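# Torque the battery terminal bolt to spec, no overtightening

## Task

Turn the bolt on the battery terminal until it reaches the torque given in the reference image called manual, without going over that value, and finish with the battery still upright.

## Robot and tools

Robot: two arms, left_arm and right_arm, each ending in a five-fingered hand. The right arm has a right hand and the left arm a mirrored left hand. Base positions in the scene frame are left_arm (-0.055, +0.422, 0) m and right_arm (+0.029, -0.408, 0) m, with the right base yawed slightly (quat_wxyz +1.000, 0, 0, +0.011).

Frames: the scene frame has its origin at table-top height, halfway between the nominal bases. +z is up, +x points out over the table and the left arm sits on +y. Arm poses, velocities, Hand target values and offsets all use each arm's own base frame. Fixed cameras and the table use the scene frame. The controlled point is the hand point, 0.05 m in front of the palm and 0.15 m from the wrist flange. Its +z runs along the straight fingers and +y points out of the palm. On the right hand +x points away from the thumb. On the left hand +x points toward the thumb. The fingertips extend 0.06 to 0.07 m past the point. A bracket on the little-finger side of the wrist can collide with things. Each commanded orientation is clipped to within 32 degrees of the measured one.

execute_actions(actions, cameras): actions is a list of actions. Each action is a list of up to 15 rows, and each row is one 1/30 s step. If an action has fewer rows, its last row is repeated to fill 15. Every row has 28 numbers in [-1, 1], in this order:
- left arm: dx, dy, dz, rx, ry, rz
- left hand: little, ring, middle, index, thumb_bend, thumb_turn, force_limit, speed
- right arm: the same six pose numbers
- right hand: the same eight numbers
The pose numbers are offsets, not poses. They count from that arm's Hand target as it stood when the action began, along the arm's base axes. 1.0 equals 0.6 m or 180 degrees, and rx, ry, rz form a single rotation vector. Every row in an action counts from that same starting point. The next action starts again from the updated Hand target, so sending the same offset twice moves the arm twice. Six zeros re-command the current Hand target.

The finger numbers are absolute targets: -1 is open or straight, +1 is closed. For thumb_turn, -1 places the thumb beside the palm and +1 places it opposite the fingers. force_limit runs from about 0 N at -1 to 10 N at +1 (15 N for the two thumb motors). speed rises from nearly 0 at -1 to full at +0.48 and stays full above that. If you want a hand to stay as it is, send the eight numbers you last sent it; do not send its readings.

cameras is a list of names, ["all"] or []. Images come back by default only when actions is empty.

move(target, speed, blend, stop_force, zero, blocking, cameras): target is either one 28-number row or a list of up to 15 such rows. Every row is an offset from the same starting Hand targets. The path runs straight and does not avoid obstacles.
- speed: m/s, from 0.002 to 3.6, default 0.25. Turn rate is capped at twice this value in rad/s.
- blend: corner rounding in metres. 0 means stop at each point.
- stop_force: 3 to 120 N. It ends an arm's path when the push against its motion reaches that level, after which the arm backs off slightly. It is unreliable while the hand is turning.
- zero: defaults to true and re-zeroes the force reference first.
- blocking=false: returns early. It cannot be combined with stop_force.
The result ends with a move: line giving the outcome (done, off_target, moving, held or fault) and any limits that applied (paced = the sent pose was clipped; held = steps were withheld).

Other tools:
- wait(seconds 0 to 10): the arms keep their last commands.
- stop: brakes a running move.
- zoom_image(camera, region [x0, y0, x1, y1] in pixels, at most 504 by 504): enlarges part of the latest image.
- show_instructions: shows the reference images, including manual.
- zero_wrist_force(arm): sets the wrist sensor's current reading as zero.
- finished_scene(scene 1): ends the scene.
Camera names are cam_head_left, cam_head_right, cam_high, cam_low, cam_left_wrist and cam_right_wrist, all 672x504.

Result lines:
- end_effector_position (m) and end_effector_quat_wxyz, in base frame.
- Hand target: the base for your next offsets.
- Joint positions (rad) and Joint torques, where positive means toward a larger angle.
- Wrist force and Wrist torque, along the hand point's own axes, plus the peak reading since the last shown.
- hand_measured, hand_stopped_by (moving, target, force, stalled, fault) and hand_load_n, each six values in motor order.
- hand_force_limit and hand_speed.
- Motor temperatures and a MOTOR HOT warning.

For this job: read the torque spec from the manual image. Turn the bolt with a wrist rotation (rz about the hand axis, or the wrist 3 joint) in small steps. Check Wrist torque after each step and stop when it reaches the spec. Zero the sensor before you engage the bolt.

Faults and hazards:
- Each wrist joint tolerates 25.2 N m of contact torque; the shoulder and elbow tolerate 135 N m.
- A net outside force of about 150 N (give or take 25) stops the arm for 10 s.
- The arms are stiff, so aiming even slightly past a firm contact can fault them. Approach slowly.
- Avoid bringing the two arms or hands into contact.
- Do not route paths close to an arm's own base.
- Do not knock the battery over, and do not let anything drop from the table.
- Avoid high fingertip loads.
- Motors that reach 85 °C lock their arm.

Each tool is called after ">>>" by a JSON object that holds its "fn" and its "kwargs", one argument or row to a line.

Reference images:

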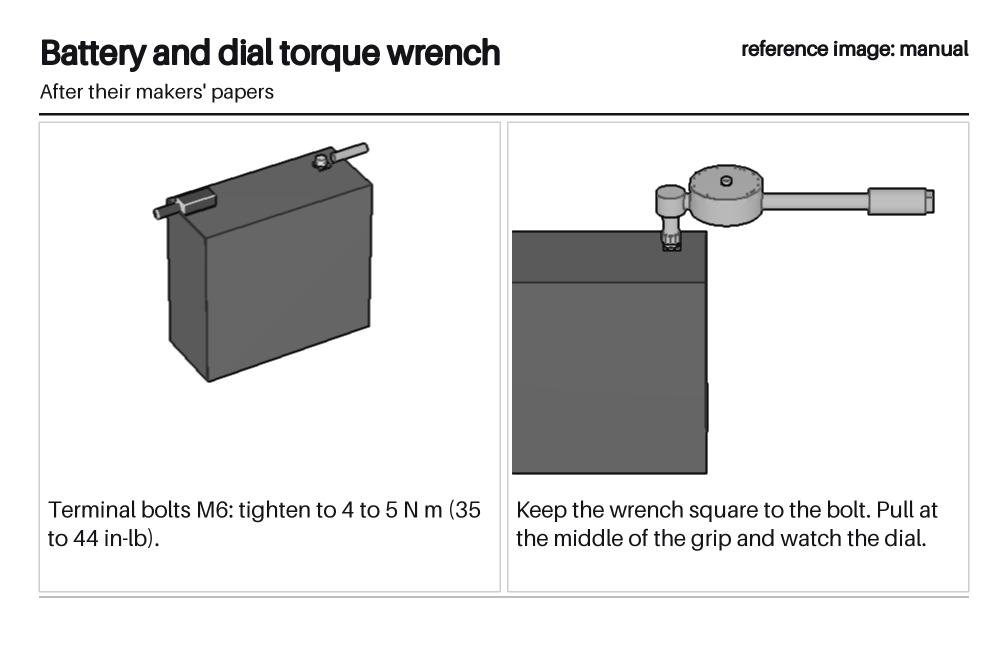

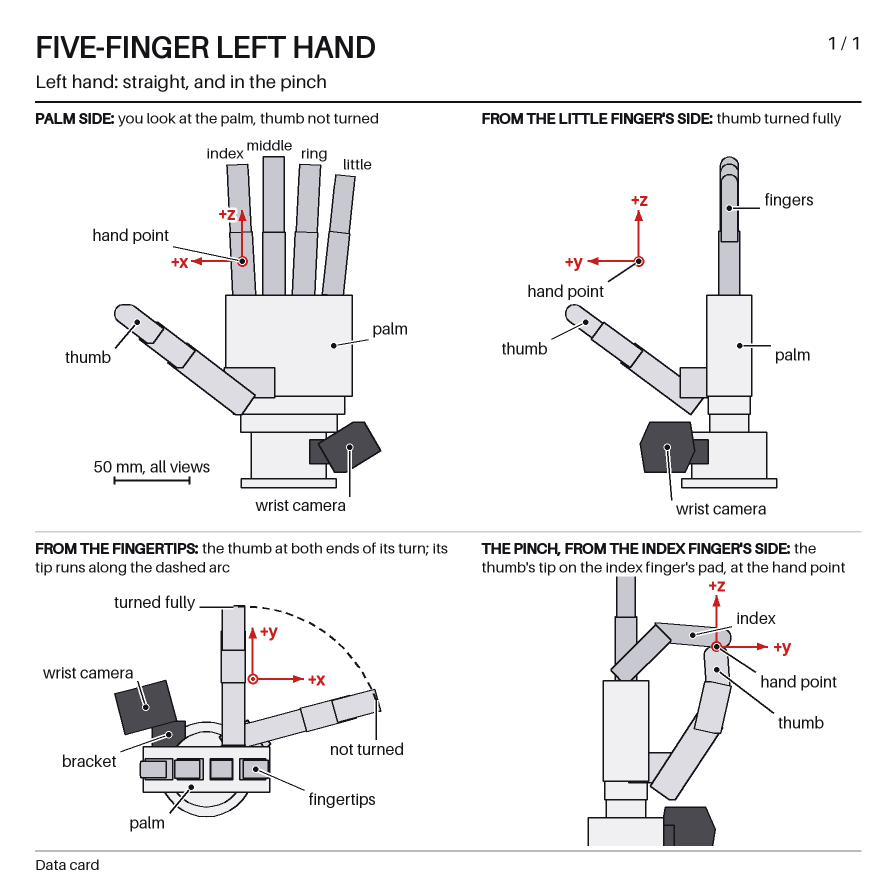

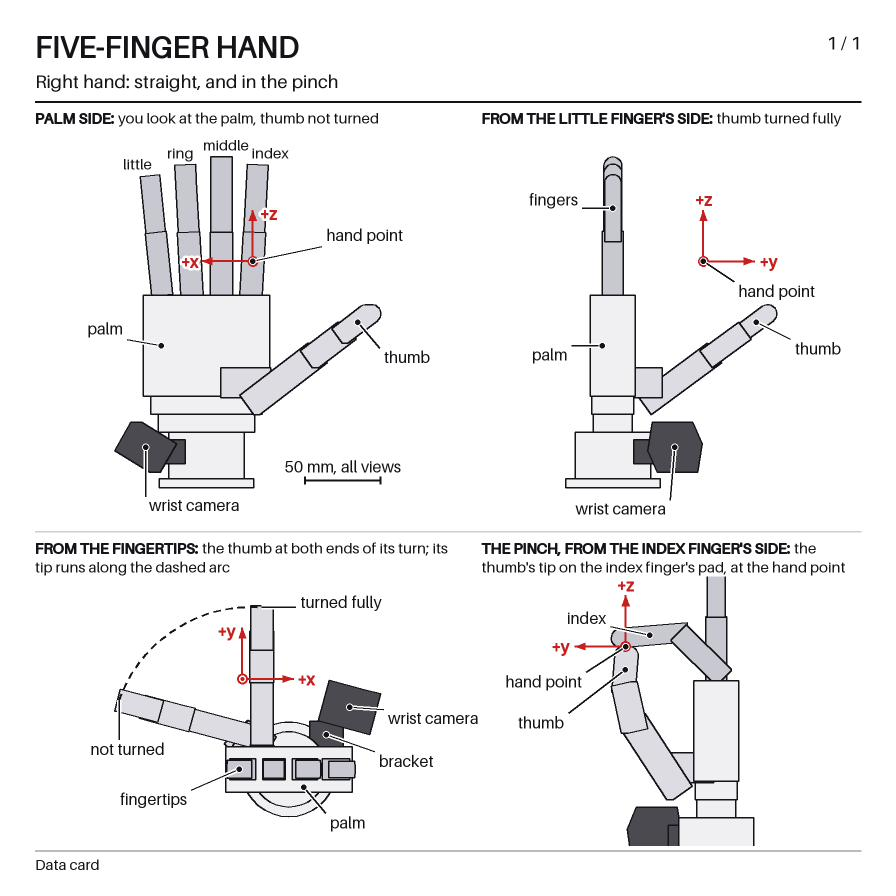

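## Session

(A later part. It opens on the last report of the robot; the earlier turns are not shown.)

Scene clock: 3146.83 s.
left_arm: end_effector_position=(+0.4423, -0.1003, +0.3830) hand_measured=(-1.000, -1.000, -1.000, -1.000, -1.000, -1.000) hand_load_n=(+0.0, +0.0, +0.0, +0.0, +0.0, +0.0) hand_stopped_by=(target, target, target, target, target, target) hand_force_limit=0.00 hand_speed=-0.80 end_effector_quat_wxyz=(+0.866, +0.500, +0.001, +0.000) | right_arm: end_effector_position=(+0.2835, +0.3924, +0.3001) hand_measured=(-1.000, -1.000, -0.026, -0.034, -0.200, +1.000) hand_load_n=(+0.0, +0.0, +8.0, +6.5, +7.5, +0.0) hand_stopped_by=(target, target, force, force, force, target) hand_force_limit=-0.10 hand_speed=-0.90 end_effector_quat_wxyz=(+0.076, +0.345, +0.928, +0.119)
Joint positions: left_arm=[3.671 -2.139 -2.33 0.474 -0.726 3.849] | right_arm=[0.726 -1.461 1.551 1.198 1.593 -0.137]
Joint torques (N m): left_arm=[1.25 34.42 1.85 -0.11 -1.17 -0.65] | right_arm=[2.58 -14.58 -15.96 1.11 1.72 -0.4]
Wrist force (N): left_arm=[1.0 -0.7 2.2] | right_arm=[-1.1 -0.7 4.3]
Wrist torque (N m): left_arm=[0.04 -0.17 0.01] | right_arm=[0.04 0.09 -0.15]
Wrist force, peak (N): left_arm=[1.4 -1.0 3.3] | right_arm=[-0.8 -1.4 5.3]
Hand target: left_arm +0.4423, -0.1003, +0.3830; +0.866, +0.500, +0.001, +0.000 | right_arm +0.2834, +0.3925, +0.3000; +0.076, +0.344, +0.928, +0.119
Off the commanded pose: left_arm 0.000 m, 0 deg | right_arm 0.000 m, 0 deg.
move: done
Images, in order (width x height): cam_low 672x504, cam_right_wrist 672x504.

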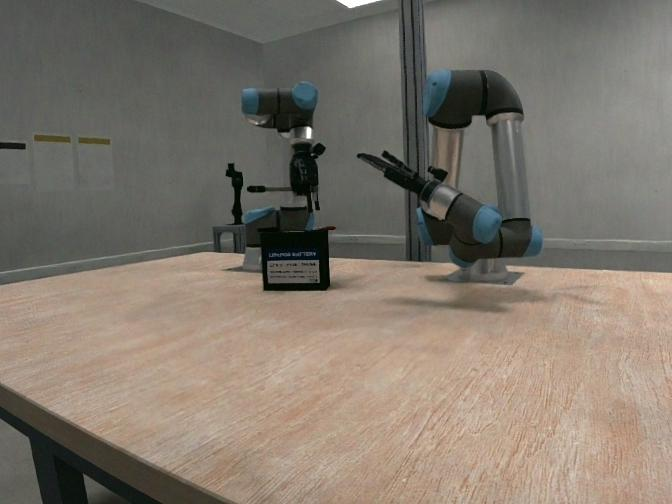

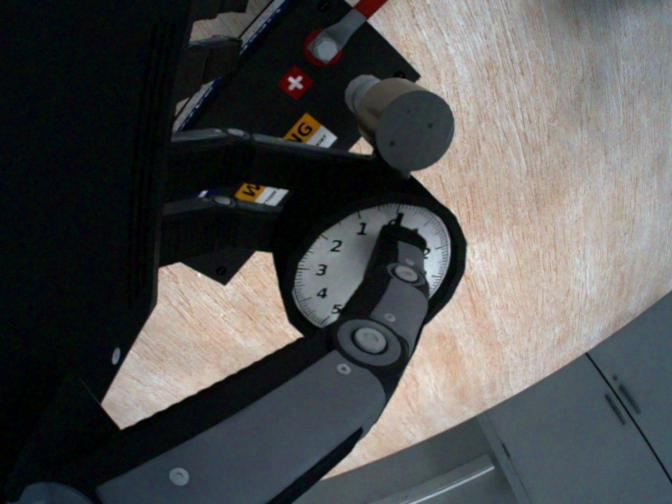

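>>> {"fn": "move", "kwargs": {
  "target": [
    [0,0,0,0,0,0,-1,-1,-1,-1,-1,-1,0,-0.8,0,0,-0.1203,0,0,0,-1,-1,0.05,-0.02,-0.18,1,-0.1,-0.9]
  ],
  "speed": 0.06,
  "stop_force": 8,
  "cameras": ["cam_right_wrist","cam_low"]
}}

>>> {"fn": "zoom_image", "kwargs": {
  "camera": "cam_right_wrist",
  "region": [300, 0, 480, 180]
}}

>>> {"fn": "zoom_image", "kwargs": {
  "camera": "cam_low",
  "region": [250, 195, 340, 240]
}}

Scene clock: 3160.03 s.
left_arm: end_effector_position=(+0.4423, -0.1003, +0.3830) hand_measured=(-1.000, -1.000, -1.000, -1.000, -1.000, -1.000) hand_load_n=(+0.0, +0.0, +0.5, +0.0, +0.0, +0.0) hand_stopped_by=(target, target, target, target, target, target) hand_force_limit=0.00 hand_speed=-0.80 end_effector_quat_wxyz=(+0.866, +0.500, +0.001, +0.000) | right_arm: end_effector_position=(+0.2834, +0.3925, +0.2278) hand_measured=(-1.000, -1.000, -0.026, -0.034, -0.200, +1.000) hand_load_n=(+0.0, +0.0, +8.0, +6.5, +7.5, +0.0) hand_stopped_by=(target, target, force, force, force, target) hand_force_limit=-0.10 hand_speed=-0.90 end_effector_quat_wxyz=(+0.076, +0.344, +0.928, +0.119)
Joint positions: left_arm=[3.671 -2.139 -2.33 0.474 -0.726 3.849] | right_arm=[0.726 -1.43 1.703 1.015 1.593 -0.137]
Joint torques (N m): left_arm=[10.15 36.23 -0.8 2.76 -2 -1.24] | right_arm=[1.28 -40.38 -22.57 0.46 0.31 -0.81]
Wrist force (N): left_arm=[1.0 -0.4 1.8] | right_arm=[-1.2 -0.3 4.3]
Wrist torque (N m): left_arm=[0.12 -0.18 0.00] | right_arm=[0.10 0.11 -0.15]
Wrist force, peak (N): left_arm=[1.5 -0.6 2.3] | right_arm=[-1.1 -0.4 5.4]
Hand target: left_arm +0.4423, -0.1003, +0.3830; +0.866, +0.500, +0.001, +0.000 | right_arm +0.2834, +0.3925, +0.2278; +0.076, +0.344, +0.928, +0.119
Off the commanded pose: left_arm 0.000 m, 0 deg | right_arm 0.000 m, 0 deg.
move: done
Images, in order (width x height): cam_low 672x504, cam_right_wrist 672x504.

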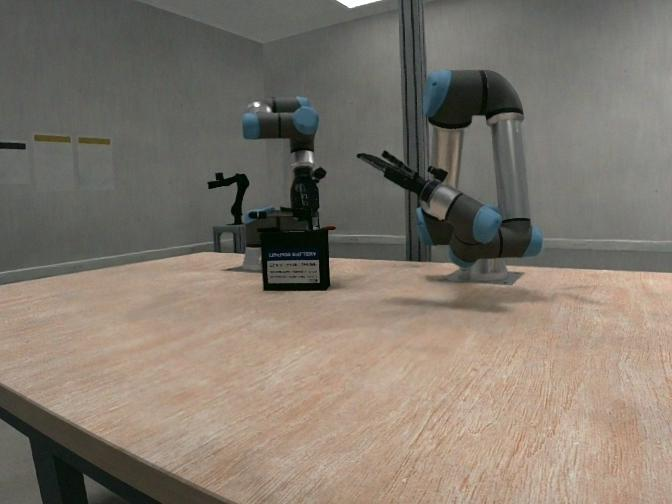

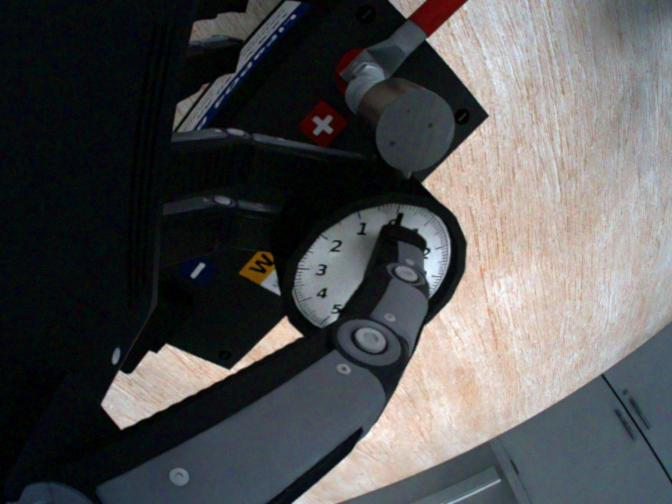

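Scaled by 2.800 from the camera's 672x504 image, which has a finer 960x720 frame.

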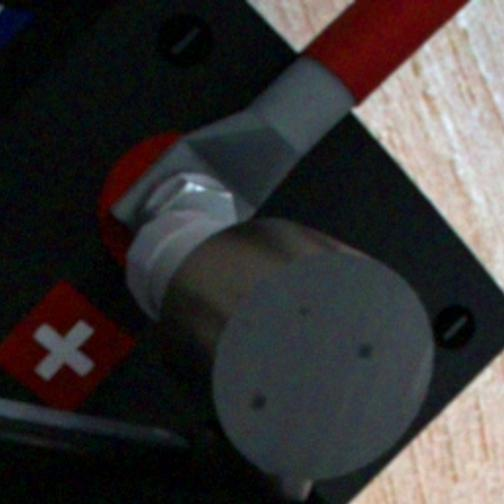

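Scaled by 5.600.

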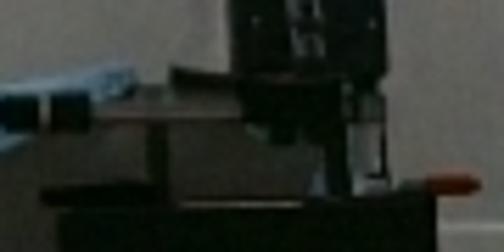

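>>> {"fn": "zoom_image", "kwargs": {
  "camera": "cam_right_wrist",
  "region": [330, 40, 410, 120]
}}

Scaled by 6.300 from the camera's 672x504 image, which has a finer 960x720 frame.

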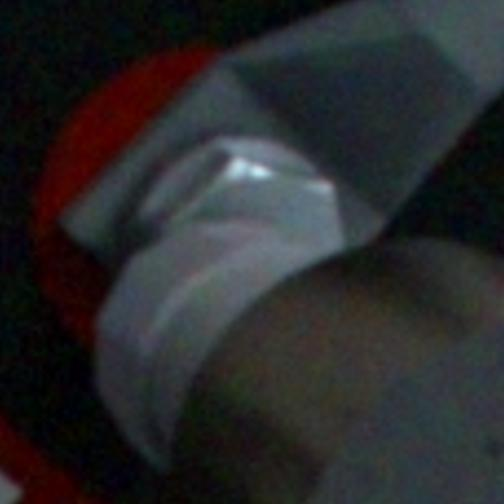

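>>> {"fn": "move", "kwargs": {
  "target": [
    [0,0,0,0,0,0,-1,-1,-1,-1,-1,-1,0,-0.8,0.0083,-0.0075,0,0,0,0,-1,-1,0.05,-0.02,-0.18,1,-0.1,-0.9]
  ],
  "speed": 0.03,
  "stop_force": 8,
  "cameras": ["cam_right_wrist"]
}}

>>> {"fn": "zoom_image", "kwargs": {
  "camera": "cam_right_wrist",
  "region": [330, 20, 430, 120]
}}

Scene clock: 3191.90 s.
left_arm: end_effector_position=(+0.4423, -0.1003, +0.3830) hand_measured=(-1.000, -1.000, -1.000, -1.000, -1.000, -1.000) hand_load_n=(+0.0, +0.0, +0.0, +0.0, +0.0, +0.0) hand_stopped_by=(target, target, target, target, target, target) hand_force_limit=0.00 hand_speed=-0.80 end_effector_quat_wxyz=(+0.866, +0.500, +0.001, +0.000) | right_arm: end_effector_position=(+0.2884, +0.3880, +0.2278) hand_measured=(-1.000, -1.000, -0.026, -0.034, -0.200, +1.000) hand_load_n=(+0.0, +0.0, +8.0, +6.5, +7.5, +0.0) hand_stopped_by=(target, target, force, force, force, target) hand_force_limit=-0.10 hand_speed=-0.90 end_effector_quat_wxyz=(+0.076, +0.344, +0.928, +0.119)
Joint positions: left_arm=[3.671 -2.139 -2.33 0.474 -0.726 3.849] | right_arm=[0.706 -1.434 1.708 1.014 1.588 -0.156]
Joint torques (N m): left_arm=[8.63 36.83 -1 1.77 -1.56 0.3] | right_arm=[8.48 -21.13 -22.05 1.09 1.24 1.5]
Wrist force (N): left_arm=[1.1 -0.4 2.2] | right_arm=[-1.1 -0.5 4.3]
Wrist torque (N m): left_arm=[0.09 -0.20 0.01] | right_arm=[0.09 0.10 0.02]
Wrist force, peak (N): left_arm=[1.2 -0.6 2.7] | right_arm=[-1.2 -0.4 4.7]
Hand target: left_arm +0.4423, -0.1003, +0.3830; +0.866, +0.500, +0.001, +0.000 | right_arm +0.2884, +0.3880, +0.2278; +0.076, +0.344, +0.928, +0.119
Off the commanded pose: left_arm 0.000 m, 0 deg | right_arm 0.000 m, 0 deg.
move: done
Images, in order (width x height): cam_right_wrist 672x504.

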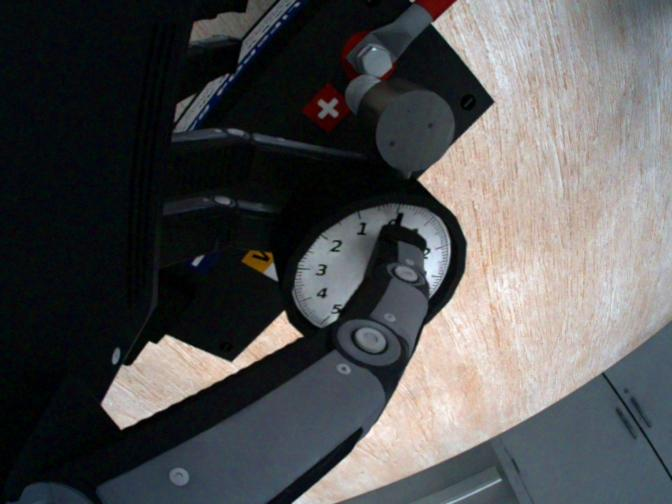

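Scaled by 5.040 from the camera's 672x504 image, which has a finer 960x720 frame.

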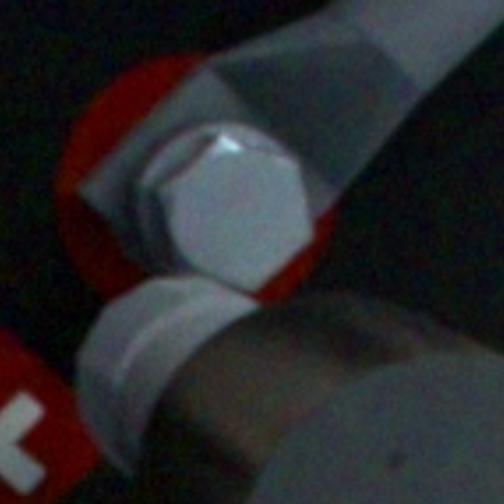

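>>> {"fn": "zoom_image", "kwargs": {
  "camera": "cam_right_wrist",
  "region": [355, 40, 401, 86]
}}

Scaled by 10.957 from the camera's 672x504 image, which has a finer 960x720 frame.

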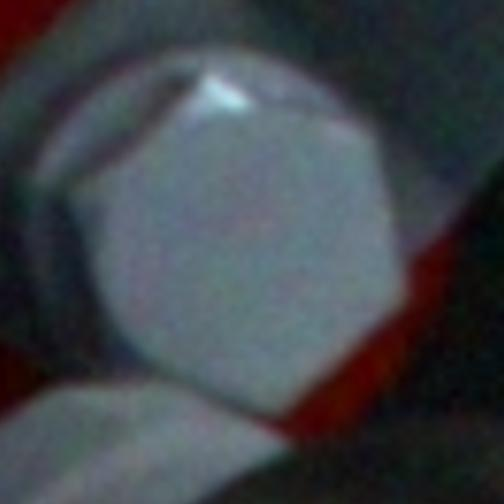

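>>> {"fn": "zoom_image", "kwargs": {
  "camera": "cam_right_wrist",
  "region": [260, 85, 480, 345]
}}

Scaled by 1.938 from the camera's 672x504 image, which has a finer 960x720 frame.

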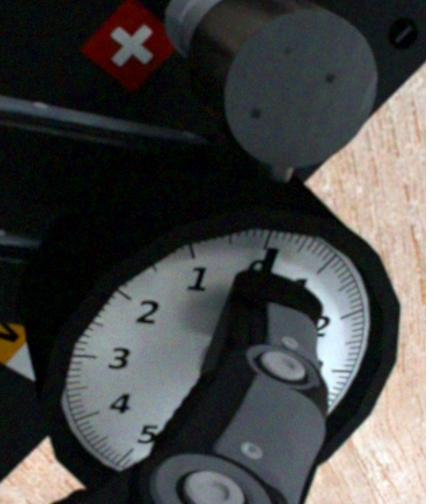

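>>> {"fn": "move", "kwargs": {
  "target": [
    [0,0,0,0,0,0,-1,-1,-1,-1,-1,-1,0,-0.8,-0.0155,0.013,0,0,0,0,-1,-1,0.05,-0.02,-0.18,1,-0.1,-0.9]
  ],
  "speed": 0.03,
  "stop_force": 8,
  "cameras": ["cam_right_wrist"]
}}

>>> {"fn": "zoom_image", "kwargs": {
  "camera": "cam_right_wrist",
  "region": [330, 50, 410, 130]
}}

>>> {"fn": "move", "kwargs": {
  "target": [
    [0,0,0,0,0,0,-1,-1,-1,-1,-1,-1,0,-0.8,0,0,-0.0085,0,0,0,-1,-1,0.05,-0.02,-0.18,1,-0.1,-0.9]
  ],
  "speed": 0.006,
  "stop_force": 3
}}

Scene clock: 3341.60 s.
left_arm: end_effector_position=(+0.4423, -0.1003, +0.3830) hand_measured=(-1.000, -1.000, -1.000, -1.000, -1.000, -1.000) hand_load_n=(+0.0, +0.0, +0.0, +0.0, +0.0, +0.0) hand_stopped_by=(target, target, target, target, target, target) hand_force_limit=0.00 hand_speed=-0.80 end_effector_quat_wxyz=(+0.866, +0.500, +0.001, +0.000) | right_arm: end_effector_position=(+0.2791, +0.3958, +0.2277) hand_measured=(-1.000, -1.000, -0.026, -0.034, -0.200, +1.000) hand_load_n=(+0.0, +0.0, +8.0, +6.5, +7.5, +0.0) hand_stopped_by=(target, target, force, force, force, target) hand_force_limit=-0.10 hand_speed=-0.90 end_effector_quat_wxyz=(+0.076, +0.344, +0.928, +0.119)
Joint positions: left_arm=[3.671 -2.139 -2.33 0.474 -0.726 3.849] | right_arm=[0.742 -1.427 1.7 1.016 1.598 -0.122]
Joint torques (N m): left_arm=[7.12 37.15 -0.82 0.67 -1.41 0.87] | right_arm=[-8.45 -40.12 -12.2 1.46 -1.15 -1.68]
Wrist force (N): left_arm=[1.0 -0.5 2.1] | right_arm=[-1.1 -0.4 4.5]
Wrist torque (N m): left_arm=[0.08 -0.18 0.00] | right_arm=[0.08 0.10 -0.08]
Wrist force, peak (N): left_arm=[1.1 -0.5 2.7] | right_arm=[-1.2 -0.2 4.9]
Hand target: left_arm +0.4423, -0.1003, +0.3830; +0.866, +0.500, +0.001, +0.000 | right_arm +0.2791, +0.3958, +0.2278; +0.076, +0.344, +0.928, +0.119
Off the commanded pose: left_arm 0.000 m, 0 deg | right_arm 0.000 m, 0 deg.
move: done
Images, in order (width x height): cam_right_wrist 672x504.

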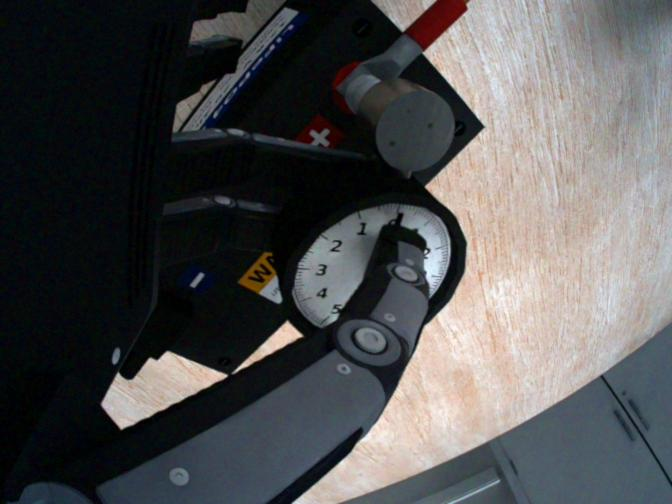

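Scaled by 6.300 from the camera's 672x504 image, which has a finer 960x720 frame.

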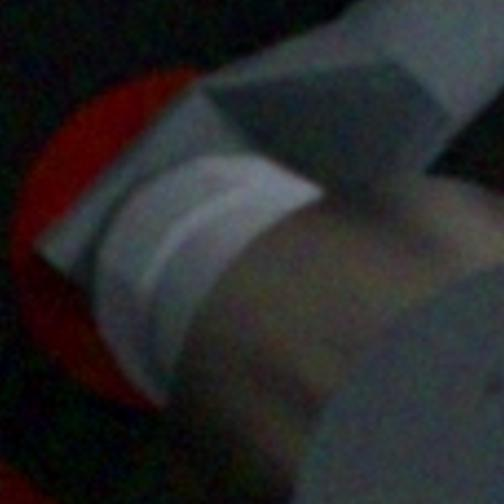

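Scene clock: 3343.40 s.
left_arm: end_effector_position=(+0.4423, -0.1003, +0.3830) hand_measured=(-1.000, -1.000, -1.000, -1.000, -1.000, -1.000) hand_load_n=(+0.0, +0.0, +0.0, +0.0, +0.0, +0.0) hand_stopped_by=(target, target, target, target, target, target) hand_force_limit=0.00 hand_speed=-0.80 end_effector_quat_wxyz=(+0.866, +0.500, +0.001, +0.000) | right_arm: end_effector_position=(+0.2791, +0.3958, +0.2243) hand_measured=(-1.000, -1.000, -0.026, -0.034, -0.200, +1.000) hand_load_n=(+0.0, +0.0, +7.0, +7.5, +8.0, +1.5) hand_stopped_by=(target, target, force, force, force, target) hand_force_limit=-0.10 hand_speed=-0.90 end_effector_quat_wxyz=(+0.076, +0.344, +0.928, +0.119)
Joint positions: left_arm=[3.671 -2.139 -2.33 0.474 -0.726 3.849] | right_arm=[0.742 -1.425 1.707 1.007 1.598 -0.122]
Joint torques (N m): left_arm=[6.93 36.14 0.66 0.56 -1.39 0.87] | right_arm=[-6.37 -39.3 -23 3.11 -0.65 -1.68]
Wrist force (N): left_arm=[1.3 -0.4 2.4] | right_arm=[-0.9 1.2 2.1]
Wrist torque (N m): left_arm=[0.08 -0.22 0.02] | right_arm=[0.10 0.21 -0.01]
Wrist force, peak (N): left_arm=[1.5 -0.4 2.5] | right_arm=[-1.1 -0.4 4.6]
Hand target: left_arm +0.4423, -0.1003, +0.3830; +0.866, +0.500, +0.001, +0.000 | right_arm +0.2791, +0.3958, +0.2243; +0.076, +0.344, +0.928, +0.119 (not the last commanded pose)
Off the commanded pose: left_arm 0.000 m, 0 deg | right_arm 0.002 m, 0 deg.
move: contact (right_arm)

>>> {"fn": "move", "kwargs": {
  "target": [
    [0,0,0,0,0,0,-1,-1,-1,-1,-1,-1,0,-0.8,-0.00385,-0.0041,-0.00033,0,0,-0.0222,-1,-1,0.05,-0.02,-0.18,1,-0.1,-0.9],
    [0,0,0,0,0,0,-1,-1,-1,-1,-1,-1,0,-0.8,0.00357,0.00437,-0.00033,0,0,0.0222,-1,-1,0.05,-0.02,-0.18,1,-0.1,-0.9],
    [0,0,0,0,0,0,-1,-1,-1,-1,-1,-1,0,-0.8,0.00282,0.00503,-0.00033,0,0,0.0222,-1,-1,0.05,-0.02,-0.18,1,-0.1,-0.9],
    [0,0,0,0,0,0,-1,-1,-1,-1,-1,-1,0,-0.8,-0.0046,-0.00344,-0.00033,0,0,-0.0222,-1,-1,0.05,-0.02,-0.18,1,-0.1,-0.9],
    [0,0,0,0,0,0,-1,-1,-1,-1,-1,-1,0,-0.8,-0.00535,-0.00278,-0.00033,0,0,-0.0222,-1,-1,0.05,-0.02,-0.18,1,-0.1,-0.9],
    [0,0,0,0,0,0,-1,-1,-1,-1,-1,-1,0,-0.8,0.00207,0.00569,-0.00033,0,0,0.0222,-1,-1,0.05,-0.02,-0.18,1,-0.1,-0.9],
    [0,0,0,0,0,0,-1,-1,-1,-1,-1,-1,0,-0.8,0.00216,0.00428,-0.00033,0,0,0.0222,-1,-1,0.05,-0.02,-0.18,1,-0.1,-0.9],
    [0,0,0,0,0,0,-1,-1,-1,-1,-1,-1,0,-0.8,-0.00526,-0.00419,-0.00033,0,0,-0.0222,-1,-1,0.05,-0.02,-0.18,1,-0.1,-0.9],
    [0,0,0,0,0,0,-1,-1,-1,-1,-1,-1,0,-0.8,-0.00394,-0.00269,-0.00033,0,0,-0.0222,-1,-1,0.05,-0.02,-0.18,1,-0.1,-0.9],
    [0,0,0,0,0,0,-1,-1,-1,-1,-1,-1,0,-0.8,0.00348,0.00578,-0.00033,0,0,0.0222,-1,-1,0.05,-0.02,-0.18,1,-0.1,-0.9],
    [0,0,0,0,0,0,-1,-1,-1,-1,-1,-1,0,-0.8,0.00423,0.00512,-0.00033,0,0,0.0222,-1,-1,0.05,-0.02,-0.18,1,-0.1,-0.9],
    [0,0,0,0,0,0,-1,-1,-1,-1,-1,-1,0,-0.8,-0.00319,-0.00335,-0.00033,0,0,-0.0222,-1,-1,0.05,-0.02,-0.18,1,-0.1,-0.9],
    [0,0,0,0,0,0,-1,-1,-1,-1,-1,-1,0,-0.8,-0.00451,-0.00485,-0.00033,0,0,-0.0222,-1,-1,0.05,-0.02,-0.18,1,-0.1,-0.9],
    [0,0,0,0,0,0,-1,-1,-1,-1,-1,-1,0,-0.8,0.00291,0.00362,-0.00033,0,0,0.0222,-1,-1,0.05,-0.02,-0.18,1,-0.1,-0.9],
    [0,0,0,0,0,0,-1,-1,-1,-1,-1,-1,0,-0.8,0,0,-0.00033,0,0,0,-1,-1,0.05,-0.02,-0.18,1,-0.1,-0.9]
  ],
  "speed": 0.055,
  "stop_force": 6
}}

Scene clock: 3393.20 s.
left_arm: end_effector_position=(+0.4423, -0.1003, +0.3830) hand_measured=(-1.000, -1.000, -1.000, -1.000, -1.000, -1.000) hand_load_n=(+0.0, +0.0, +0.0, +0.0, +0.0, +0.0) hand_stopped_by=(target, target, target, target, target, target) hand_force_limit=0.00 hand_speed=-0.80 end_effector_quat_wxyz=(+0.866, +0.500, +0.001, +0.000) | right_arm: end_effector_position=(+0.2807, +0.3977, +0.2241) hand_measured=(-1.000, -1.000, -0.026, -0.034, -0.200, +1.000) hand_load_n=(+0.0, +0.0, +7.0, +6.5, +8.0, +1.0) hand_stopped_by=(target, target, force, force, force, target) hand_force_limit=-0.10 hand_speed=-0.90 end_effector_quat_wxyz=(+0.073, +0.316, +0.938, +0.121)
Joint positions: left_arm=[3.671 -2.139 -2.33 0.474 -0.726 3.849] | right_arm=[0.719 -1.43 1.713 1.004 1.574 -0.203]
Joint torques (N m): left_arm=[1.25 36.18 -0.72 -0.98 -0.18 0.57] | right_arm=[-8.19 -14.63 -22.87 3.18 -1.56 -1]
Wrist force (N): left_arm=[1.1 -0.7 2.2] | right_arm=[-1.8 0.7 2.6]
Wrist torque (N m): left_arm=[0.06 -0.20 0.02] | right_arm=[0.10 0.13 0.03]
Wrist force, peak (N): left_arm=[1.5 -0.7 2.5] | right_arm=[-1.3 1.5 3.8]
Hand target: left_arm +0.4423, -0.1003, +0.3830; +0.866, +0.500, +0.001, +0.000 | right_arm +0.2807, +0.3977, +0.2241; +0.073, +0.316, +0.938, +0.121 (not the last commanded pose)
Off the commanded pose: left_arm 0.000 m, 0 deg | right_arm 0.002 m, 4 deg.
move: off_target (right_arm; path cut at 10 s); path passed 14 of 15 targets

>>> {"fn": "move", "kwargs": {
  "target": [
    [0,0,0,0,0,0,-1,-1,-1,-1,-1,-1,0,-0.8,0,0,0.0025,0,0,0,-1,-1,0.05,-0.02,-0.18,1,-0.1,-0.9],
    [0,0,0,0,0,0,-1,-1,-1,-1,-1,-1,0,-0.8,-0.00367,-0.00417,0.0025,0,0,-0.0244,-1,-1,0.05,-0.02,-0.18,1,-0.1,-0.9]
  ],
  "speed": 0.05
}}

>>> {"fn": "move", "kwargs": {
  "target": [
    [0,0,0,0,0,0,-1,-1,-1,-1,-1,-1,0,-0.8,0,0,-0.0058,0,0,0,-1,-1,0.05,-0.02,-0.18,1,-0.1,-0.9]
  ],
  "speed": 0.004,
  "stop_force": 3
}}

>>> {"fn": "move", "kwargs": {
  "target": [
    [0,0,0,0,0,0,-1,-1,-1,-1,-1,-1,0,-0.8,0,0,0.0025,0,0,0,-1,-1,0.05,-0.02,-0.18,1,-0.1,-0.9],
    [0,0,0,0,0,0,-1,-1,-1,-1,-1,-1,0,-0.8,-0.00247,0.00224,0.0025,0,0,0,-1,-1,0.05,-0.02,-0.18,1,-0.1,-0.9]
  ],
  "speed": 0.02
}}

>>> {"fn": "move", "kwargs": {
  "target": [
    [0,0,0,0,0,0,-1,-1,-1,-1,-1,-1,0,-0.8,0,0,-0.0058,0,0,0,-1,-1,0.05,-0.02,-0.18,1,-0.1,-0.9]
  ],
  "speed": 0.004,
  "stop_force": 3
}}

>>> {"fn": "move", "kwargs": {
  "target": [
    [0,0,0,0,0,0,-1,-1,-1,-1,-1,-1,0,-0.8,0,0,0.0025,0,0,0,-1,-1,0.05,-0.02,-0.18,1,-0.1,-0.9],
    [0,0,0,0,0,0,-1,-1,-1,-1,-1,-1,0,-0.8,0.00494,-0.00448,0.0025,0,0,0,-1,-1,0.05,-0.02,-0.18,1,-0.1,-0.9]
  ],
  "speed": 0.02
}}

>>> {"fn": "move", "kwargs": {
  "target": [
    [0,0,0,0,0,0,-1,-1,-1,-1,-1,-1,0,-0.8,0,0,-0.0058,0,0,0,-1,-1,0.05,-0.02,-0.18,1,-0.1,-0.9]
  ],
  "speed": 0.004,
  "stop_force": 3
}}

Scene clock: 3460.03 s.
left_arm: end_effector_position=(+0.4423, -0.1003, +0.3830) hand_measured=(-1.000, -1.000, -1.000, -1.000, -1.000, -1.000) hand_load_n=(+0.0, +0.0, +0.0, +0.0, +0.0, +0.0) hand_stopped_by=(target, target, target, target, target, target) hand_force_limit=0.00 hand_speed=-0.80 end_effector_quat_wxyz=(+0.866, +0.500, +0.001, +0.000) | right_arm: end_effector_position=(+0.2784, +0.3952, +0.2256) hand_measured=(-1.000, -1.000, -0.026, -0.034, -0.200, +1.000) hand_load_n=(+0.0, +0.0, +7.5, +6.5, +7.5, +0.5) hand_stopped_by=(target, target, force, force, force, target) hand_force_limit=-0.10 hand_speed=-0.90 end_effector_quat_wxyz=(+0.077, +0.351, +0.926, +0.118) end_effector_velocity=(+0.000, +0.001, +0.001) end_effector_angular_velocity=(+0.002, -0.001, +0.005)
Joint positions: left_arm=[3.671 -2.139 -2.33 0.474 -0.726 3.849] | right_arm=[0.748 -1.425 1.704 1.011 1.604 -0.102]
Joint velocities: left_arm=[within noise] | right_arm=[-0.001 -0.002 0 0 -0.002 -0.005]
Joint torques (N m): left_arm=[-0.02 36.91 -0.88 -0.96 -0.39 0.77] | right_arm=[-7.71 -21.63 -19.41 2.5 -1.14 -1.96]
Wrist force (N): left_arm=[1.3 -0.8 2.3] | right_arm=[-1.1 -0.2 4.5]
Wrist torque (N m): left_arm=[0.02 -0.22 0.03] | right_arm=[0.11 0.10 0.04]
Wrist force, peak (N): left_arm=[1.2 -0.3 2.6] | right_arm=[-1.3 -0.4 4.6]
Hand target: left_arm +0.4423, -0.1003, +0.3830; +0.866, +0.500, +0.001, +0.000 | right_arm +0.2785, +0.3952, +0.2256; +0.077, +0.351, +0.925, +0.118
Off the commanded pose: left_arm 0.000 m, 0 deg | right_arm 0.000 m, 0 deg.
move: done

Scene clock: 3461.30 s.
left_arm: end_effector_position=(+0.4423, -0.1003, +0.3830) hand_measured=(-1.000, -1.000, -1.000, -1.000, -1.000, -1.000) hand_load_n=(+0.0, +0.0, +0.0, +0.0, +0.0, +0.0) hand_stopped_by=(target, target, target, target, target, target) hand_force_limit=0.00 hand_speed=-0.80 end_effector_quat_wxyz=(+0.866, +0.500, +0.001, +0.000) | right_arm: end_effector_position=(+0.2785, +0.3952, +0.2239) hand_measured=(-1.000, -1.000, -0.026, -0.034, -0.200, +1.000) hand_load_n=(+0.0, +0.0, +6.5, +6.5, +8.0, +1.5) hand_stopped_by=(target, target, force, force, force, target) hand_force_limit=-0.10 hand_speed=-0.90 end_effector_quat_wxyz=(+0.077, +0.351, +0.925, +0.118)
Joint positions: left_arm=[3.671 -2.139 -2.33 0.474 -0.726 3.849] | right_arm=[0.747 -1.424 1.707 1.006 1.604 -0.102]
Joint torques (N m): left_arm=[-0.29 36.73 0.75 -0.93 -0.5 0.8] | right_arm=[-5.19 -37.02 -23 3.45 -1.18 -0.37]
Wrist force (N): left_arm=[1.0 -0.6 2.1] | right_arm=[-1.7 2.5 2.4]
Wrist torque (N m): left_arm=[0.07 -0.18 0.01] | right_arm=[0.12 0.20 0.13]
Wrist force, peak (N): left_arm=[1.2 -0.6 2.5] | right_arm=[-1.2 -0.2 4.6]
Hand target: left_arm +0.4423, -0.1003, +0.3830; +0.866, +0.500, +0.001, +0.000 | right_arm +0.2785, +0.3952, +0.2239; +0.077, +0.351, +0.925, +0.118 (not the last commanded pose)
Off the commanded pose: left_arm 0.000 m, 0 deg | right_arm 0.002 m, 0 deg.
move: contact (right_arm)

Scene clock: 3462.23 s.
left_arm: end_effector_position=(+0.4423, -0.1003, +0.3830) hand_measured=(-1.000, -1.000, -1.000, -1.000, -1.000, -1.000) hand_load_n=(+0.0, +0.0, +0.0, +0.0, +0.0, +0.0) hand_stopped_by=(target, target, target, target, target, target) hand_force_limit=0.00 hand_speed=-0.80 end_effector_quat_wxyz=(+0.866, +0.500, +0.001, +0.000) | right_arm: end_effector_position=(+0.2770, +0.3966, +0.2255) hand_measured=(-1.000, -1.000, -0.026, -0.034, -0.200, +1.000) hand_load_n=(+0.0, +0.0, +7.5, +6.5, +8.0, +0.5) hand_stopped_by=(target, target, force, force, force, target) hand_force_limit=-0.10 hand_speed=-0.90 end_effector_quat_wxyz=(+0.077, +0.351, +0.925, +0.119)
Joint positions: left_arm=[3.671 -2.139 -2.33 0.474 -0.726 3.849] | right_arm=[0.753 -1.424 1.702 1.01 1.605 -0.097]
Joint torques (N m): left_arm=[-0.33 36.24 -0.63 -0.58 -0.41 0.95] | right_arm=[-7.85 -15.81 -17.87 2.85 0.51 -1.28]
Wrist force (N): left_arm=[1.0 -0.7 2.3] | right_arm=[-1.3 -0.3 4.3]
Wrist torque (N m): left_arm=[0.04 -0.17 0.01] | right_arm=[0.11 0.12 -0.14]
Wrist force, peak (N): left_arm=[1.2 -0.4 2.5] | right_arm=[-1.1 -0.4 4.7]
Hand target: left_arm +0.4423, -0.1003, +0.3830; +0.866, +0.500, +0.001, +0.000 | right_arm +0.2770, +0.3966, +0.2254; +0.077, +0.351, +0.925, +0.118
Off the commanded pose: left_arm 0.000 m, 0 deg | right_arm 0.000 m, 0 deg.
move: done

Scene clock: 3463.40 s.
left_arm: end_effector_position=(+0.4423, -0.1003, +0.3830) hand_measured=(-1.000, -1.000, -1.000, -1.000, -1.000, -1.000) hand_load_n=(+0.0, +0.0, +0.0, +0.0, +0.0, +0.0) hand_stopped_by=(target, target, target, target, target, target) hand_force_limit=0.00 hand_speed=-0.80 end_effector_quat_wxyz=(+0.866, +0.500, +0.001, +0.000) | right_arm: end_effector_position=(+0.2770, +0.3966, +0.2241) hand_measured=(-1.000, -1.000, -0.026, -0.034, -0.200, +1.000) hand_load_n=(+0.0, +0.0, +6.5, +7.0, +8.5, +2.0) hand_stopped_by=(target, target, force, force, force, target) hand_force_limit=-0.10 hand_speed=-0.90 end_effector_quat_wxyz=(+0.077, +0.351, +0.925, +0.118)
Joint positions: left_arm=[3.671 -2.139 -2.33 0.474 -0.726 3.849] | right_arm=[0.753 -1.423 1.705 1.007 1.605 -0.097]
Joint torques (N m): left_arm=[0.31 37.1 0.03 -0.79 -0.44 0.94] | right_arm=[-5.59 -35.97 -22.9 3.19 -0.18 -1.73]
Wrist force (N): left_arm=[1.1 -0.4 2.4] | right_arm=[-1.2 1.2 2.3]
Wrist torque (N m): left_arm=[0.09 -0.18 0.01] | right_arm=[0.08 0.23 -0.07]
Wrist force, peak (N): left_arm=[1.6 -0.4 2.3] | right_arm=[-1.2 -0.1 4.6]
Hand target: left_arm +0.4423, -0.1003, +0.3830; +0.866, +0.500, +0.001, +0.000 | right_arm +0.2770, +0.3966, +0.2242; +0.077, +0.351, +0.925, +0.118 (not the last commanded pose)
Off the commanded pose: left_arm 0.000 m, 0 deg | right_arm 0.002 m, 0 deg.
move: contact (right_arm)

Scene clock: 3464.40 s.
left_arm: end_effector_position=(+0.4423, -0.1003, +0.3830) hand_measured=(-1.000, -1.000, -1.000, -1.000, -1.000, -1.000) hand_load_n=(+0.0, +0.0, +0.0, +0.0, +0.0, +0.0) hand_stopped_by=(target, target, target, target, target, target) hand_force_limit=0.00 hand_speed=-0.80 end_effector_quat_wxyz=(+0.866, +0.500, +0.001, +0.000) | right_arm: end_effector_position=(+0.2800, +0.3938, +0.2257) hand_measured=(-1.000, -1.000, -0.026, -0.034, -0.200, +1.000) hand_load_n=(+0.0, +0.0, +7.5, +6.5, +8.0, +0.5) hand_stopped_by=(target, target, force, force, force, target) hand_force_limit=-0.10 hand_speed=-0.90 end_effector_quat_wxyz=(+0.077, +0.351, +0.925, +0.118)
Joint positions: left_arm=[3.671 -2.139 -2.33 0.474 -0.726 3.849] | right_arm=[0.741 -1.427 1.705 1.01 1.602 -0.108]
Joint torques (N m): left_arm=[-1.18 36.21 -0.85 -0.79 -0.52 0.72] | right_arm=[8.84 -30.98 -18.84 0.29 0.31 1.03]
Wrist force (N): left_arm=[1.1 -0.4 2.2] | right_arm=[-1.0 -0.3 4.5]
Wrist torque (N m): left_arm=[0.10 -0.20 0.01] | right_arm=[0.10 0.08 0.04]
Wrist force, peak (N): left_arm=[1.1 -0.2 2.6] | right_arm=[-1.4 -0.2 4.6]
Hand target: left_arm +0.4423, -0.1003, +0.3830; +0.866, +0.500, +0.001, +0.000 | right_arm +0.2800, +0.3939, +0.2257; +0.077, +0.351, +0.925, +0.118
Off the commanded pose: left_arm 0.000 m, 0 deg | right_arm 0.000 m, 0 deg.
move: done

Scene clock: 3465.87 s.
left_arm: end_effector_position=(+0.4423, -0.1003, +0.3830) hand_measured=(-1.000, -1.000, -1.000, -1.000, -1.000, -1.000) hand_load_n=(+0.0, +0.0, +0.0, +0.0, +0.0, +0.0) hand_stopped_by=(target, target, target, target, target, target) hand_force_limit=0.00 hand_speed=-0.80 end_effector_quat_wxyz=(+0.866, +0.500, +0.001, +0.000) | right_arm: end_effector_position=(+0.2800, +0.3939, +0.2242) hand_measured=(-1.000, -1.000, -0.026, -0.034, -0.200, +1.000) hand_load_n=(+0.0, +0.0, +6.0, +7.5, +9.0, +2.5) hand_stopped_by=(target, target, force, force, force, target) hand_force_limit=-0.10 hand_speed=-0.90 end_effector_quat_wxyz=(+0.077, +0.351, +0.925, +0.118)
Joint positions: left_arm=[3.671 -2.139 -2.33 0.474 -0.726 3.849] | right_arm=[0.742 -1.426 1.708 1.006 1.602 -0.108]
Joint torques (N m): left_arm=[-2.56 36.25 -1.08 -1.05 -0.39 0.76] | right_arm=[7.51 -38.83 -22.84 3.25 1.26 1.23]
Wrist force (N): left_arm=[1.0 -0.6 2.5] | right_arm=[-1.3 1.0 1.5]
Wrist torque (N m): left_arm=[0.04 -0.18 0.01] | right_arm=[0.09 0.22 0.06]
Wrist force, peak (N): left_arm=[1.4 -0.5 2.4] | right_arm=[-1.0 -0.3 4.7]
Hand target: left_arm +0.4423, -0.1003, +0.3830; +0.866, +0.500, +0.001, +0.000 | right_arm +0.2800, +0.3939, +0.2242; +0.077, +0.351, +0.925, +0.119 (not the last commanded pose)
Off the commanded pose: left_arm 0.000 m, 0 deg | right_arm 0.002 m, 0 deg.
move: contact (right_arm)

>>> {"fn": "move", "kwargs": {
  "target": [
    [0,0,0,0,0,0,-1,-1,-1,-1,-1,-1,0,-0.8,0,0,0.0017,0,0,0,-1,-1,0.05,-0.02,-0.18,1,-0.1,-0.9],
    [0,0,0,0,0,0,-1,-1,-1,-1,-1,-1,0,-0.8,-0.00167,0.0025,0.0017,0,0,0,-1,-1,0.05,-0.02,-0.18,1,-0.1,-0.9]
  ],
  "speed": 0.02
}}

>>> {"fn": "move", "kwargs": {
  "target": [
    [0,0,0,0,0,0,-1,-1,-1,-1,-1,-1,0,-0.8,0,0,-0.005,0,0,0,-1,-1,0.05,-0.02,-0.18,1,-0.1,-0.9]
  ],
  "speed": 0.003,
  "stop_force": 3
}}

>>> {"fn": "move", "kwargs": {
  "target": [
    [0,0,0,0,0,0,-1,-1,-1,-1,-1,-1,0,-0.8,0,0,0.0017,0,0,0,-1,-1,0.05,-0.02,-0.18,1,-0.1,-0.9],
    [0,0,0,0,0,0,-1,-1,-1,-1,-1,-1,0,-0.8,0.00056,0.00062,0.0017,0,0,0,-1,-1,0.05,-0.02,-0.18,1,-0.1,-0.9]
  ],
  "speed": 0.02
}}

>>> {"fn": "move", "kwargs": {
  "target": [
    [0,0,0,0,0,0,-1,-1,-1,-1,-1,-1,0,-0.8,0,0,-0.005,0,0,0,-1,-1,0.05,-0.02,-0.18,1,-0.1,-0.9]
  ],
  "speed": 0.003,
  "stop_force": 3
}}

>>> {"fn": "move", "kwargs": {
  "target": [
    [0,0,0,0,0,0,-1,-1,-1,-1,-1,-1,0,-0.8,0,0,0.0017,0,0,0,-1,-1,0.05,-0.02,-0.18,1,-0.1,-0.9],
    [0,0,0,0,0,0,-1,-1,-1,-1,-1,-1,0,-0.8,0.00062,-0.00056,0.0017,0,0,0,-1,-1,0.05,-0.02,-0.18,1,-0.1,-0.9]
  ],
  "speed": 0.02
}}

>>> {"fn": "move", "kwargs": {
  "target": [
    [0,0,0,0,0,0,-1,-1,-1,-1,-1,-1,0,-0.8,0,0,-0.005,0,0,0,-1,-1,0.05,-0.02,-0.18,1,-0.1,-0.9]
  ],
  "speed": 0.003,
  "stop_force": 3
}}

Scene clock: 3492.37 s.
left_arm: end_effector_position=(+0.4423, -0.1003, +0.3830) hand_measured=(-1.000, -1.000, -1.000, -1.000, -1.000, -1.000) hand_load_n=(+0.0, +0.0, +0.0, +0.0, +0.0, +0.0) hand_stopped_by=(target, target, target, target, target, target) hand_force_limit=0.00 hand_speed=-0.80 end_effector_quat_wxyz=(+0.866, +0.500, +0.001, +0.000) | right_arm: end_effector_position=(+0.2789, +0.3954, +0.2253) hand_measured=(-1.000, -1.000, -0.026, -0.034, -0.200, +1.000) hand_load_n=(+0.0, +0.0, +7.5, +6.5, +8.0, +0.5) hand_stopped_by=(target, target, force, force, force, target) hand_force_limit=-0.10 hand_speed=-0.90 end_effector_quat_wxyz=(+0.077, +0.351, +0.925, +0.119)
Joint positions: left_arm=[3.671 -2.139 -2.33 0.474 -0.726 3.849] | right_arm=[0.747 -1.424 1.703 1.01 1.604 -0.103]
Joint torques (N m): left_arm=[-3.02 37.56 0.93 -0.73 -0.37 0.92] | right_arm=[-8.72 -21.67 -14.68 2.64 0.45 -1.38]
Wrist force (N): left_arm=[1.2 -0.5 2.3] | right_arm=[-1.2 -0.5 4.3]
Wrist torque (N m): left_arm=[0.07 -0.21 0.02] | right_arm=[0.07 0.11 -0.14]
Wrist force, peak (N): left_arm=[1.1 -0.4 2.6] | right_arm=[-1.4 -0.3 4.7]
Hand target: left_arm +0.4423, -0.1003, +0.3830; +0.866, +0.500, +0.001, +0.000 | right_arm +0.2790, +0.3954, +0.2252; +0.077, +0.351, +0.925, +0.119
Off the commanded pose: left_arm 0.000 m, 0 deg | right_arm 0.000 m, 0 deg.
move: done

Scene clock: 3493.80 s.
left_arm: end_effector_position=(+0.4423, -0.1003, +0.3830) hand_measured=(-1.000, -1.000, -1.000, -1.000, -1.000, -1.000) hand_load_n=(+0.0, +0.0, +0.0, +0.0, +0.0, +0.0) hand_stopped_by=(target, target, target, target, target, target) hand_force_limit=0.00 hand_speed=-0.80 end_effector_quat_wxyz=(+0.866, +0.500, +0.001, +0.000) | right_arm: end_effector_position=(+0.2790, +0.3954, +0.2232) hand_measured=(-1.000, -1.000, -0.026, -0.034, -0.200, +1.000) hand_load_n=(+0.0, +0.0, +6.0, +7.0, +8.5, +1.5) hand_stopped_by=(target, target, force, force, force, target) hand_force_limit=-0.10 hand_speed=-0.90 end_effector_quat_wxyz=(+0.077, +0.351, +0.925, +0.118)
Joint positions: left_arm=[3.671 -2.139 -2.33 0.474 -0.726 3.849] | right_arm=[0.747 -1.423 1.707 1.004 1.603 -0.103]
Joint torques (N m): left_arm=[-2.11 36.75 -0.59 -0.91 -0.31 1.12] | right_arm=[-5.97 -29.14 -22.16 3.72 -1.07 -1.67]
Wrist force (N): left_arm=[1.5 -0.5 2.0] | right_arm=[-2.1 3.4 1.9]
Wrist torque (N m): left_arm=[0.10 -0.26 0.04] | right_arm=[0.05 0.20 0.03]
Wrist force, peak (N): left_arm=[1.3 -0.6 2.5] | right_arm=[-2.7 4.0 1.1]
Hand target: left_arm +0.4423, -0.1003, +0.3830; +0.866, +0.500, +0.001, +0.000 | right_arm +0.2790, +0.3954, +0.2233; +0.077, +0.351, +0.925, +0.119 (not the last commanded pose)
Off the commanded pose: left_arm 0.000 m, 0 deg | right_arm 0.001 m, 0 deg.
move: contact (right_arm)

Scene clock: 3494.57 s.
left_arm: end_effector_position=(+0.4423, -0.1003, +0.3830) hand_measured=(-1.000, -1.000, -1.000, -1.000, -1.000, -1.000) hand_load_n=(+0.0, +0.0, +0.0, +0.0, +0.0, +0.0) hand_stopped_by=(target, target, target, target, target, target) hand_force_limit=0.00 hand_speed=-0.80 end_effector_quat_wxyz=(+0.866, +0.500, +0.001, +0.000) | right_arm: end_effector_position=(+0.2794, +0.3958, +0.2244) hand_measured=(-1.000, -1.000, -0.026, -0.034, -0.200, +1.000) hand_load_n=(+0.0, +0.0, +7.5, +6.0, +8.0, +0.5) hand_stopped_by=(target, target, force, force, force, target) hand_force_limit=-0.10 hand_speed=-0.90 end_effector_quat_wxyz=(+0.077, +0.351, +0.925, +0.119)
Joint positions: left_arm=[3.671 -2.139 -2.33 0.474 -0.726 3.849] | right_arm=[0.747 -1.422 1.704 1.007 1.603 -0.103]
Joint torques (N m): left_arm=[-4.12 35.73 0.67 -0.8 -0.25 0.84] | right_arm=[6.76 -15.55 -20.46 3.03 0.54 0.32]
Wrist force (N): left_arm=[1.0 -0.5 1.9] | right_arm=[-1.3 -0.2 4.5]
Wrist torque (N m): left_arm=[0.10 -0.19 0.00] | right_arm=[0.11 0.13 -0.12]
Wrist force, peak (N): left_arm=[1.1 -0.6 2.5] | right_arm=[-0.1 3.1 3.9]
Hand target: left_arm +0.4423, -0.1003, +0.3830; +0.866, +0.500, +0.001, +0.000 | right_arm +0.2793, +0.3958, +0.2243; +0.077, +0.351, +0.925, +0.119
Off the commanded pose: left_arm 0.000 m, 0 deg | right_arm 0.000 m, 0 deg.
move: done

Scene clock: 3495.70 s.
left_arm: end_effector_position=(+0.4423, -0.1003, +0.3830) hand_measured=(-1.000, -1.000, -1.000, -1.000, -1.000, -1.000) hand_load_n=(+0.0, +0.0, +0.5, +0.0, +0.0, +0.0) hand_stopped_by=(target, target, target, target, target, target) hand_force_limit=0.00 hand_speed=-0.80 end_effector_quat_wxyz=(+0.866, +0.500, +0.001, +0.000) | right_arm: end_effector_position=(+0.2793, +0.3958, +0.2231) hand_measured=(-1.000, -1.000, -0.026, -0.034, -0.200, +1.000) hand_load_n=(+0.0, +0.5, +6.0, +6.5, +9.0, +2.0) hand_stopped_by=(target, target, force, force, force, target) hand_force_limit=-0.10 hand_speed=-0.90 end_effector_quat_wxyz=(+0.077, +0.351, +0.925, +0.119)
Joint positions: left_arm=[3.671 -2.139 -2.33 0.474 -0.726 3.849] | right_arm=[0.747 -1.422 1.706 1.004 1.604 -0.103]
Joint torques (N m): left_arm=[-3.45 36.95 -1.23 -0.95 -0.55 0.95] | right_arm=[9.11 -28.6 -22.58 3.26 -0.18 0.81]
Wrist force (N): left_arm=[0.9 -0.6 2.2] | right_arm=[-2.9 1.5 0.8]
Wrist torque (N m): left_arm=[0.06 -0.17 0.00] | right_arm=[0.15 0.17 -0.04]
Wrist force, peak (N): left_arm=[1.3 -0.7 2.5] | right_arm=[-1.2 0.0 4.8]
Hand target: left_arm +0.4423, -0.1003, +0.3830; +0.866, +0.500, +0.001, +0.000 | right_arm +0.2793, +0.3958, +0.2232; +0.077, +0.351, +0.925, +0.119 (not the last commanded pose)
Off the commanded pose: left_arm 0.000 m, 0 deg | right_arm 0.002 m, 0 deg.
move: contact (right_arm)

Scene clock: 3496.47 s.
left_arm: end_effector_position=(+0.4423, -0.1003, +0.3830) hand_measured=(-1.000, -1.000, -1.000, -1.000, -1.000, -1.000) hand_load_n=(+0.0, +0.0, +0.0, +0.0, +0.0, +0.0) hand_stopped_by=(target, target, target, target, target, target) hand_force_limit=0.00 hand_speed=-0.80 end_effector_quat_wxyz=(+0.866, +0.500, +0.001, +0.000) | right_arm: end_effector_position=(+0.2797, +0.3955, +0.2242) hand_measured=(-1.000, -1.000, -0.026, -0.034, -0.200, +1.000) hand_load_n=(+0.0, +0.0, +7.5, +6.5, +8.0, +0.5) hand_stopped_by=(target, target, force, force, force, target) hand_force_limit=-0.10 hand_speed=-0.90 end_effector_quat_wxyz=(+0.077, +0.351, +0.925, +0.119)
Joint positions: left_arm=[3.671 -2.139 -2.33 0.474 -0.726 3.849] | right_arm=[0.745 -1.423 1.704 1.007 1.603 -0.104]
Joint torques (N m): left_arm=[-4.38 36.43 0.77 -1.17 -0.33 0.52] | right_arm=[-6.46 -38.8 -11.89 0.69 -0.96 -1.44]
Wrist force (N): left_arm=[1.0 -0.5 2.1] | right_arm=[-1.1 -0.3 4.0]
Wrist torque (N m): left_arm=[0.09 -0.19 0.01] | right_arm=[0.08 0.15 0.04]
Wrist force, peak (N): left_arm=[1.4 -0.4 2.4] | right_arm=[-1.0 -0.3 4.7]
Hand target: left_arm +0.4423, -0.1003, +0.3830; +0.866, +0.500, +0.001, +0.000 | right_arm +0.2797, +0.3954, +0.2242; +0.077, +0.351, +0.925, +0.119
Off the commanded pose: left_arm 0.000 m, 0 deg | right_arm 0.000 m, 0 deg.
move: done

Scene clock: 3498.07 s.
left_arm: end_effector_position=(+0.4423, -0.1003, +0.3830) hand_measured=(-1.000, -1.000, -1.000, -1.000, -1.000, -1.000) hand_load_n=(+0.5, +0.0, +0.0, +0.0, +0.0, +0.0) hand_stopped_by=(target, target, target, target, target, target) hand_force_limit=0.00 hand_speed=-0.80 end_effector_quat_wxyz=(+0.866, +0.500, +0.001, +0.000) | right_arm: end_effector_position=(+0.2797, +0.3954, +0.2211) hand_measured=(-1.000, -1.000, -0.026, -0.034, -0.200, +1.000) hand_load_n=(+0.0, +0.0, +6.5, +7.5, +8.5, +1.5) hand_stopped_by=(target, target, force, force, force, target) hand_force_limit=-0.10 hand_speed=-0.90 end_effector_quat_wxyz=(+0.077, +0.351, +0.925, +0.119)
Joint positions: left_arm=[3.671 -2.139 -2.33 0.474 -0.726 3.849] | right_arm=[0.745 -1.421 1.71 0.999 1.603 -0.104]
Joint torques (N m): left_arm=[-5.53 36.67 -1.1 -1.07 -0.09 0.94] | right_arm=[-8.95 -18.58 -18.57 2.68 2.3 0.6]
Wrist force (N): left_arm=[1.1 -0.5 2.3] | right_arm=[0.9 0.7 4.1]
Wrist torque (N m): left_arm=[0.09 -0.20 0.01] | right_arm=[0.15 0.25 0.06]
Wrist force, peak (N): left_arm=[1.2 -0.6 2.4] | right_arm=[-1.1 -0.1 4.3]
Hand target: left_arm +0.4423, -0.1003, +0.3830; +0.866, +0.500, +0.001, +0.000 | right_arm +0.2797, +0.3954, +0.2212; +0.077, +0.351, +0.925, +0.119
Off the commanded pose: left_arm 0.000 m, 0 deg | right_arm 0.000 m, 0 deg.
move: done

>>> {"fn": "move", "kwargs": {
  "target": [
    [0,0,0,0,0,0,-1,-1,-1,-1,-1,-1,0,-0.8,0,0,-0.0117,0,0,0,-1,-1,0.05,-0.02,-0.18,1,-0.1,-0.9]
  ],
  "speed": 0.004,
  "stop_force": 5,
  "cameras": ["cam_right_wrist","cam_low"]
}}

>>> {"fn": "zoom_image", "kwargs": {
  "camera": "cam_right_wrist",
  "region": [330, 50, 480, 200]
}}

Scene clock: 3506.17 s.
left_arm: end_effector_position=(+0.4423, -0.1003, +0.3830) hand_measured=(-1.000, -1.000, -1.000, -1.000, -1.000, -1.000) hand_load_n=(+0.0, +0.0, +0.0, +0.0, +0.0, +0.0) hand_stopped_by=(target, target, target, target, target, target) hand_force_limit=0.00 hand_speed=-0.80 end_effector_quat_wxyz=(+0.866, +0.500, +0.001, +0.000) | right_arm: end_effector_position=(+0.2797, +0.3954, +0.2197) hand_measured=(-1.000, -1.000, -0.026, -0.034, -0.200, +1.000) hand_load_n=(+0.0, +0.0, +5.0, +8.0, +9.5, +3.5) hand_stopped_by=(target, target, force, force, force, target) hand_force_limit=-0.10 hand_speed=-0.90 end_effector_quat_wxyz=(+0.077, +0.351, +0.925, +0.119)
Joint positions: left_arm=[3.671 -2.139 -2.33 0.474 -0.726 3.849] | right_arm=[0.745 -1.42 1.713 0.995 1.603 -0.104]
Joint torques (N m): left_arm=[-6.06 37.33 -1.61 -0.68 -0.29 0.66] | right_arm=[-1.62 -37.78 -21.66 3.25 0.17 0.61]
Wrist force (N): left_arm=[1.3 -0.5 2.3] | right_arm=[-2.5 2.1 -0.7]
Wrist torque (N m): left_arm=[0.08 -0.24 0.03] | right_arm=[0.10 0.31 0.14]
Wrist force, peak (N): left_arm=[1.3 -0.6 2.6] | right_arm=[-4.4 2.8 -2.0]
Hand target: left_arm +0.4423, -0.1003, +0.3830; +0.866, +0.500, +0.001, +0.000 | right_arm +0.2797, +0.3954, +0.2197; +0.077, +0.351, +0.925, +0.119 (not the last commanded pose)
Off the commanded pose: left_arm 0.000 m, 0 deg | right_arm 0.006 m, 0 deg.
move: contact (right_arm)
Images, in order (width x height): cam_low 672x504, cam_right_wrist 672x504.

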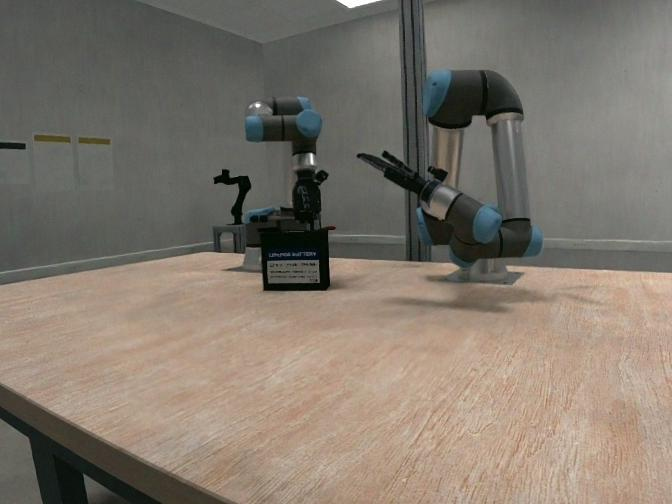

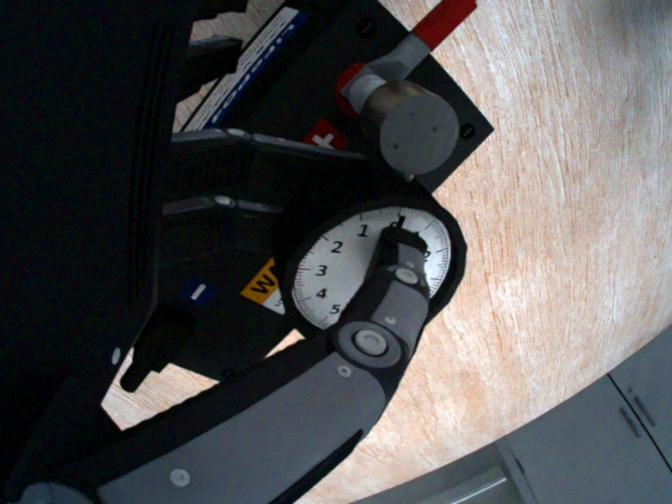

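Scaled by 3.360 from the camera's 672x504 image, which has a finer 960x720 frame.

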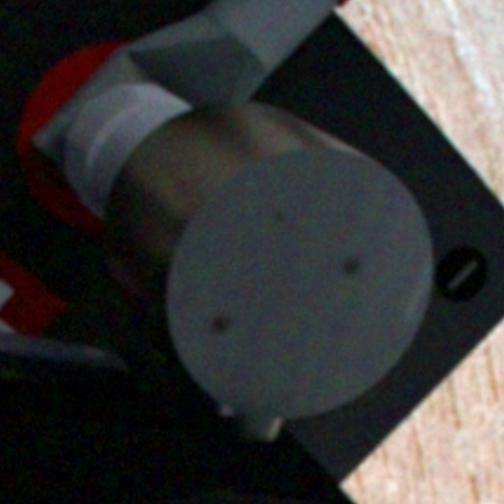

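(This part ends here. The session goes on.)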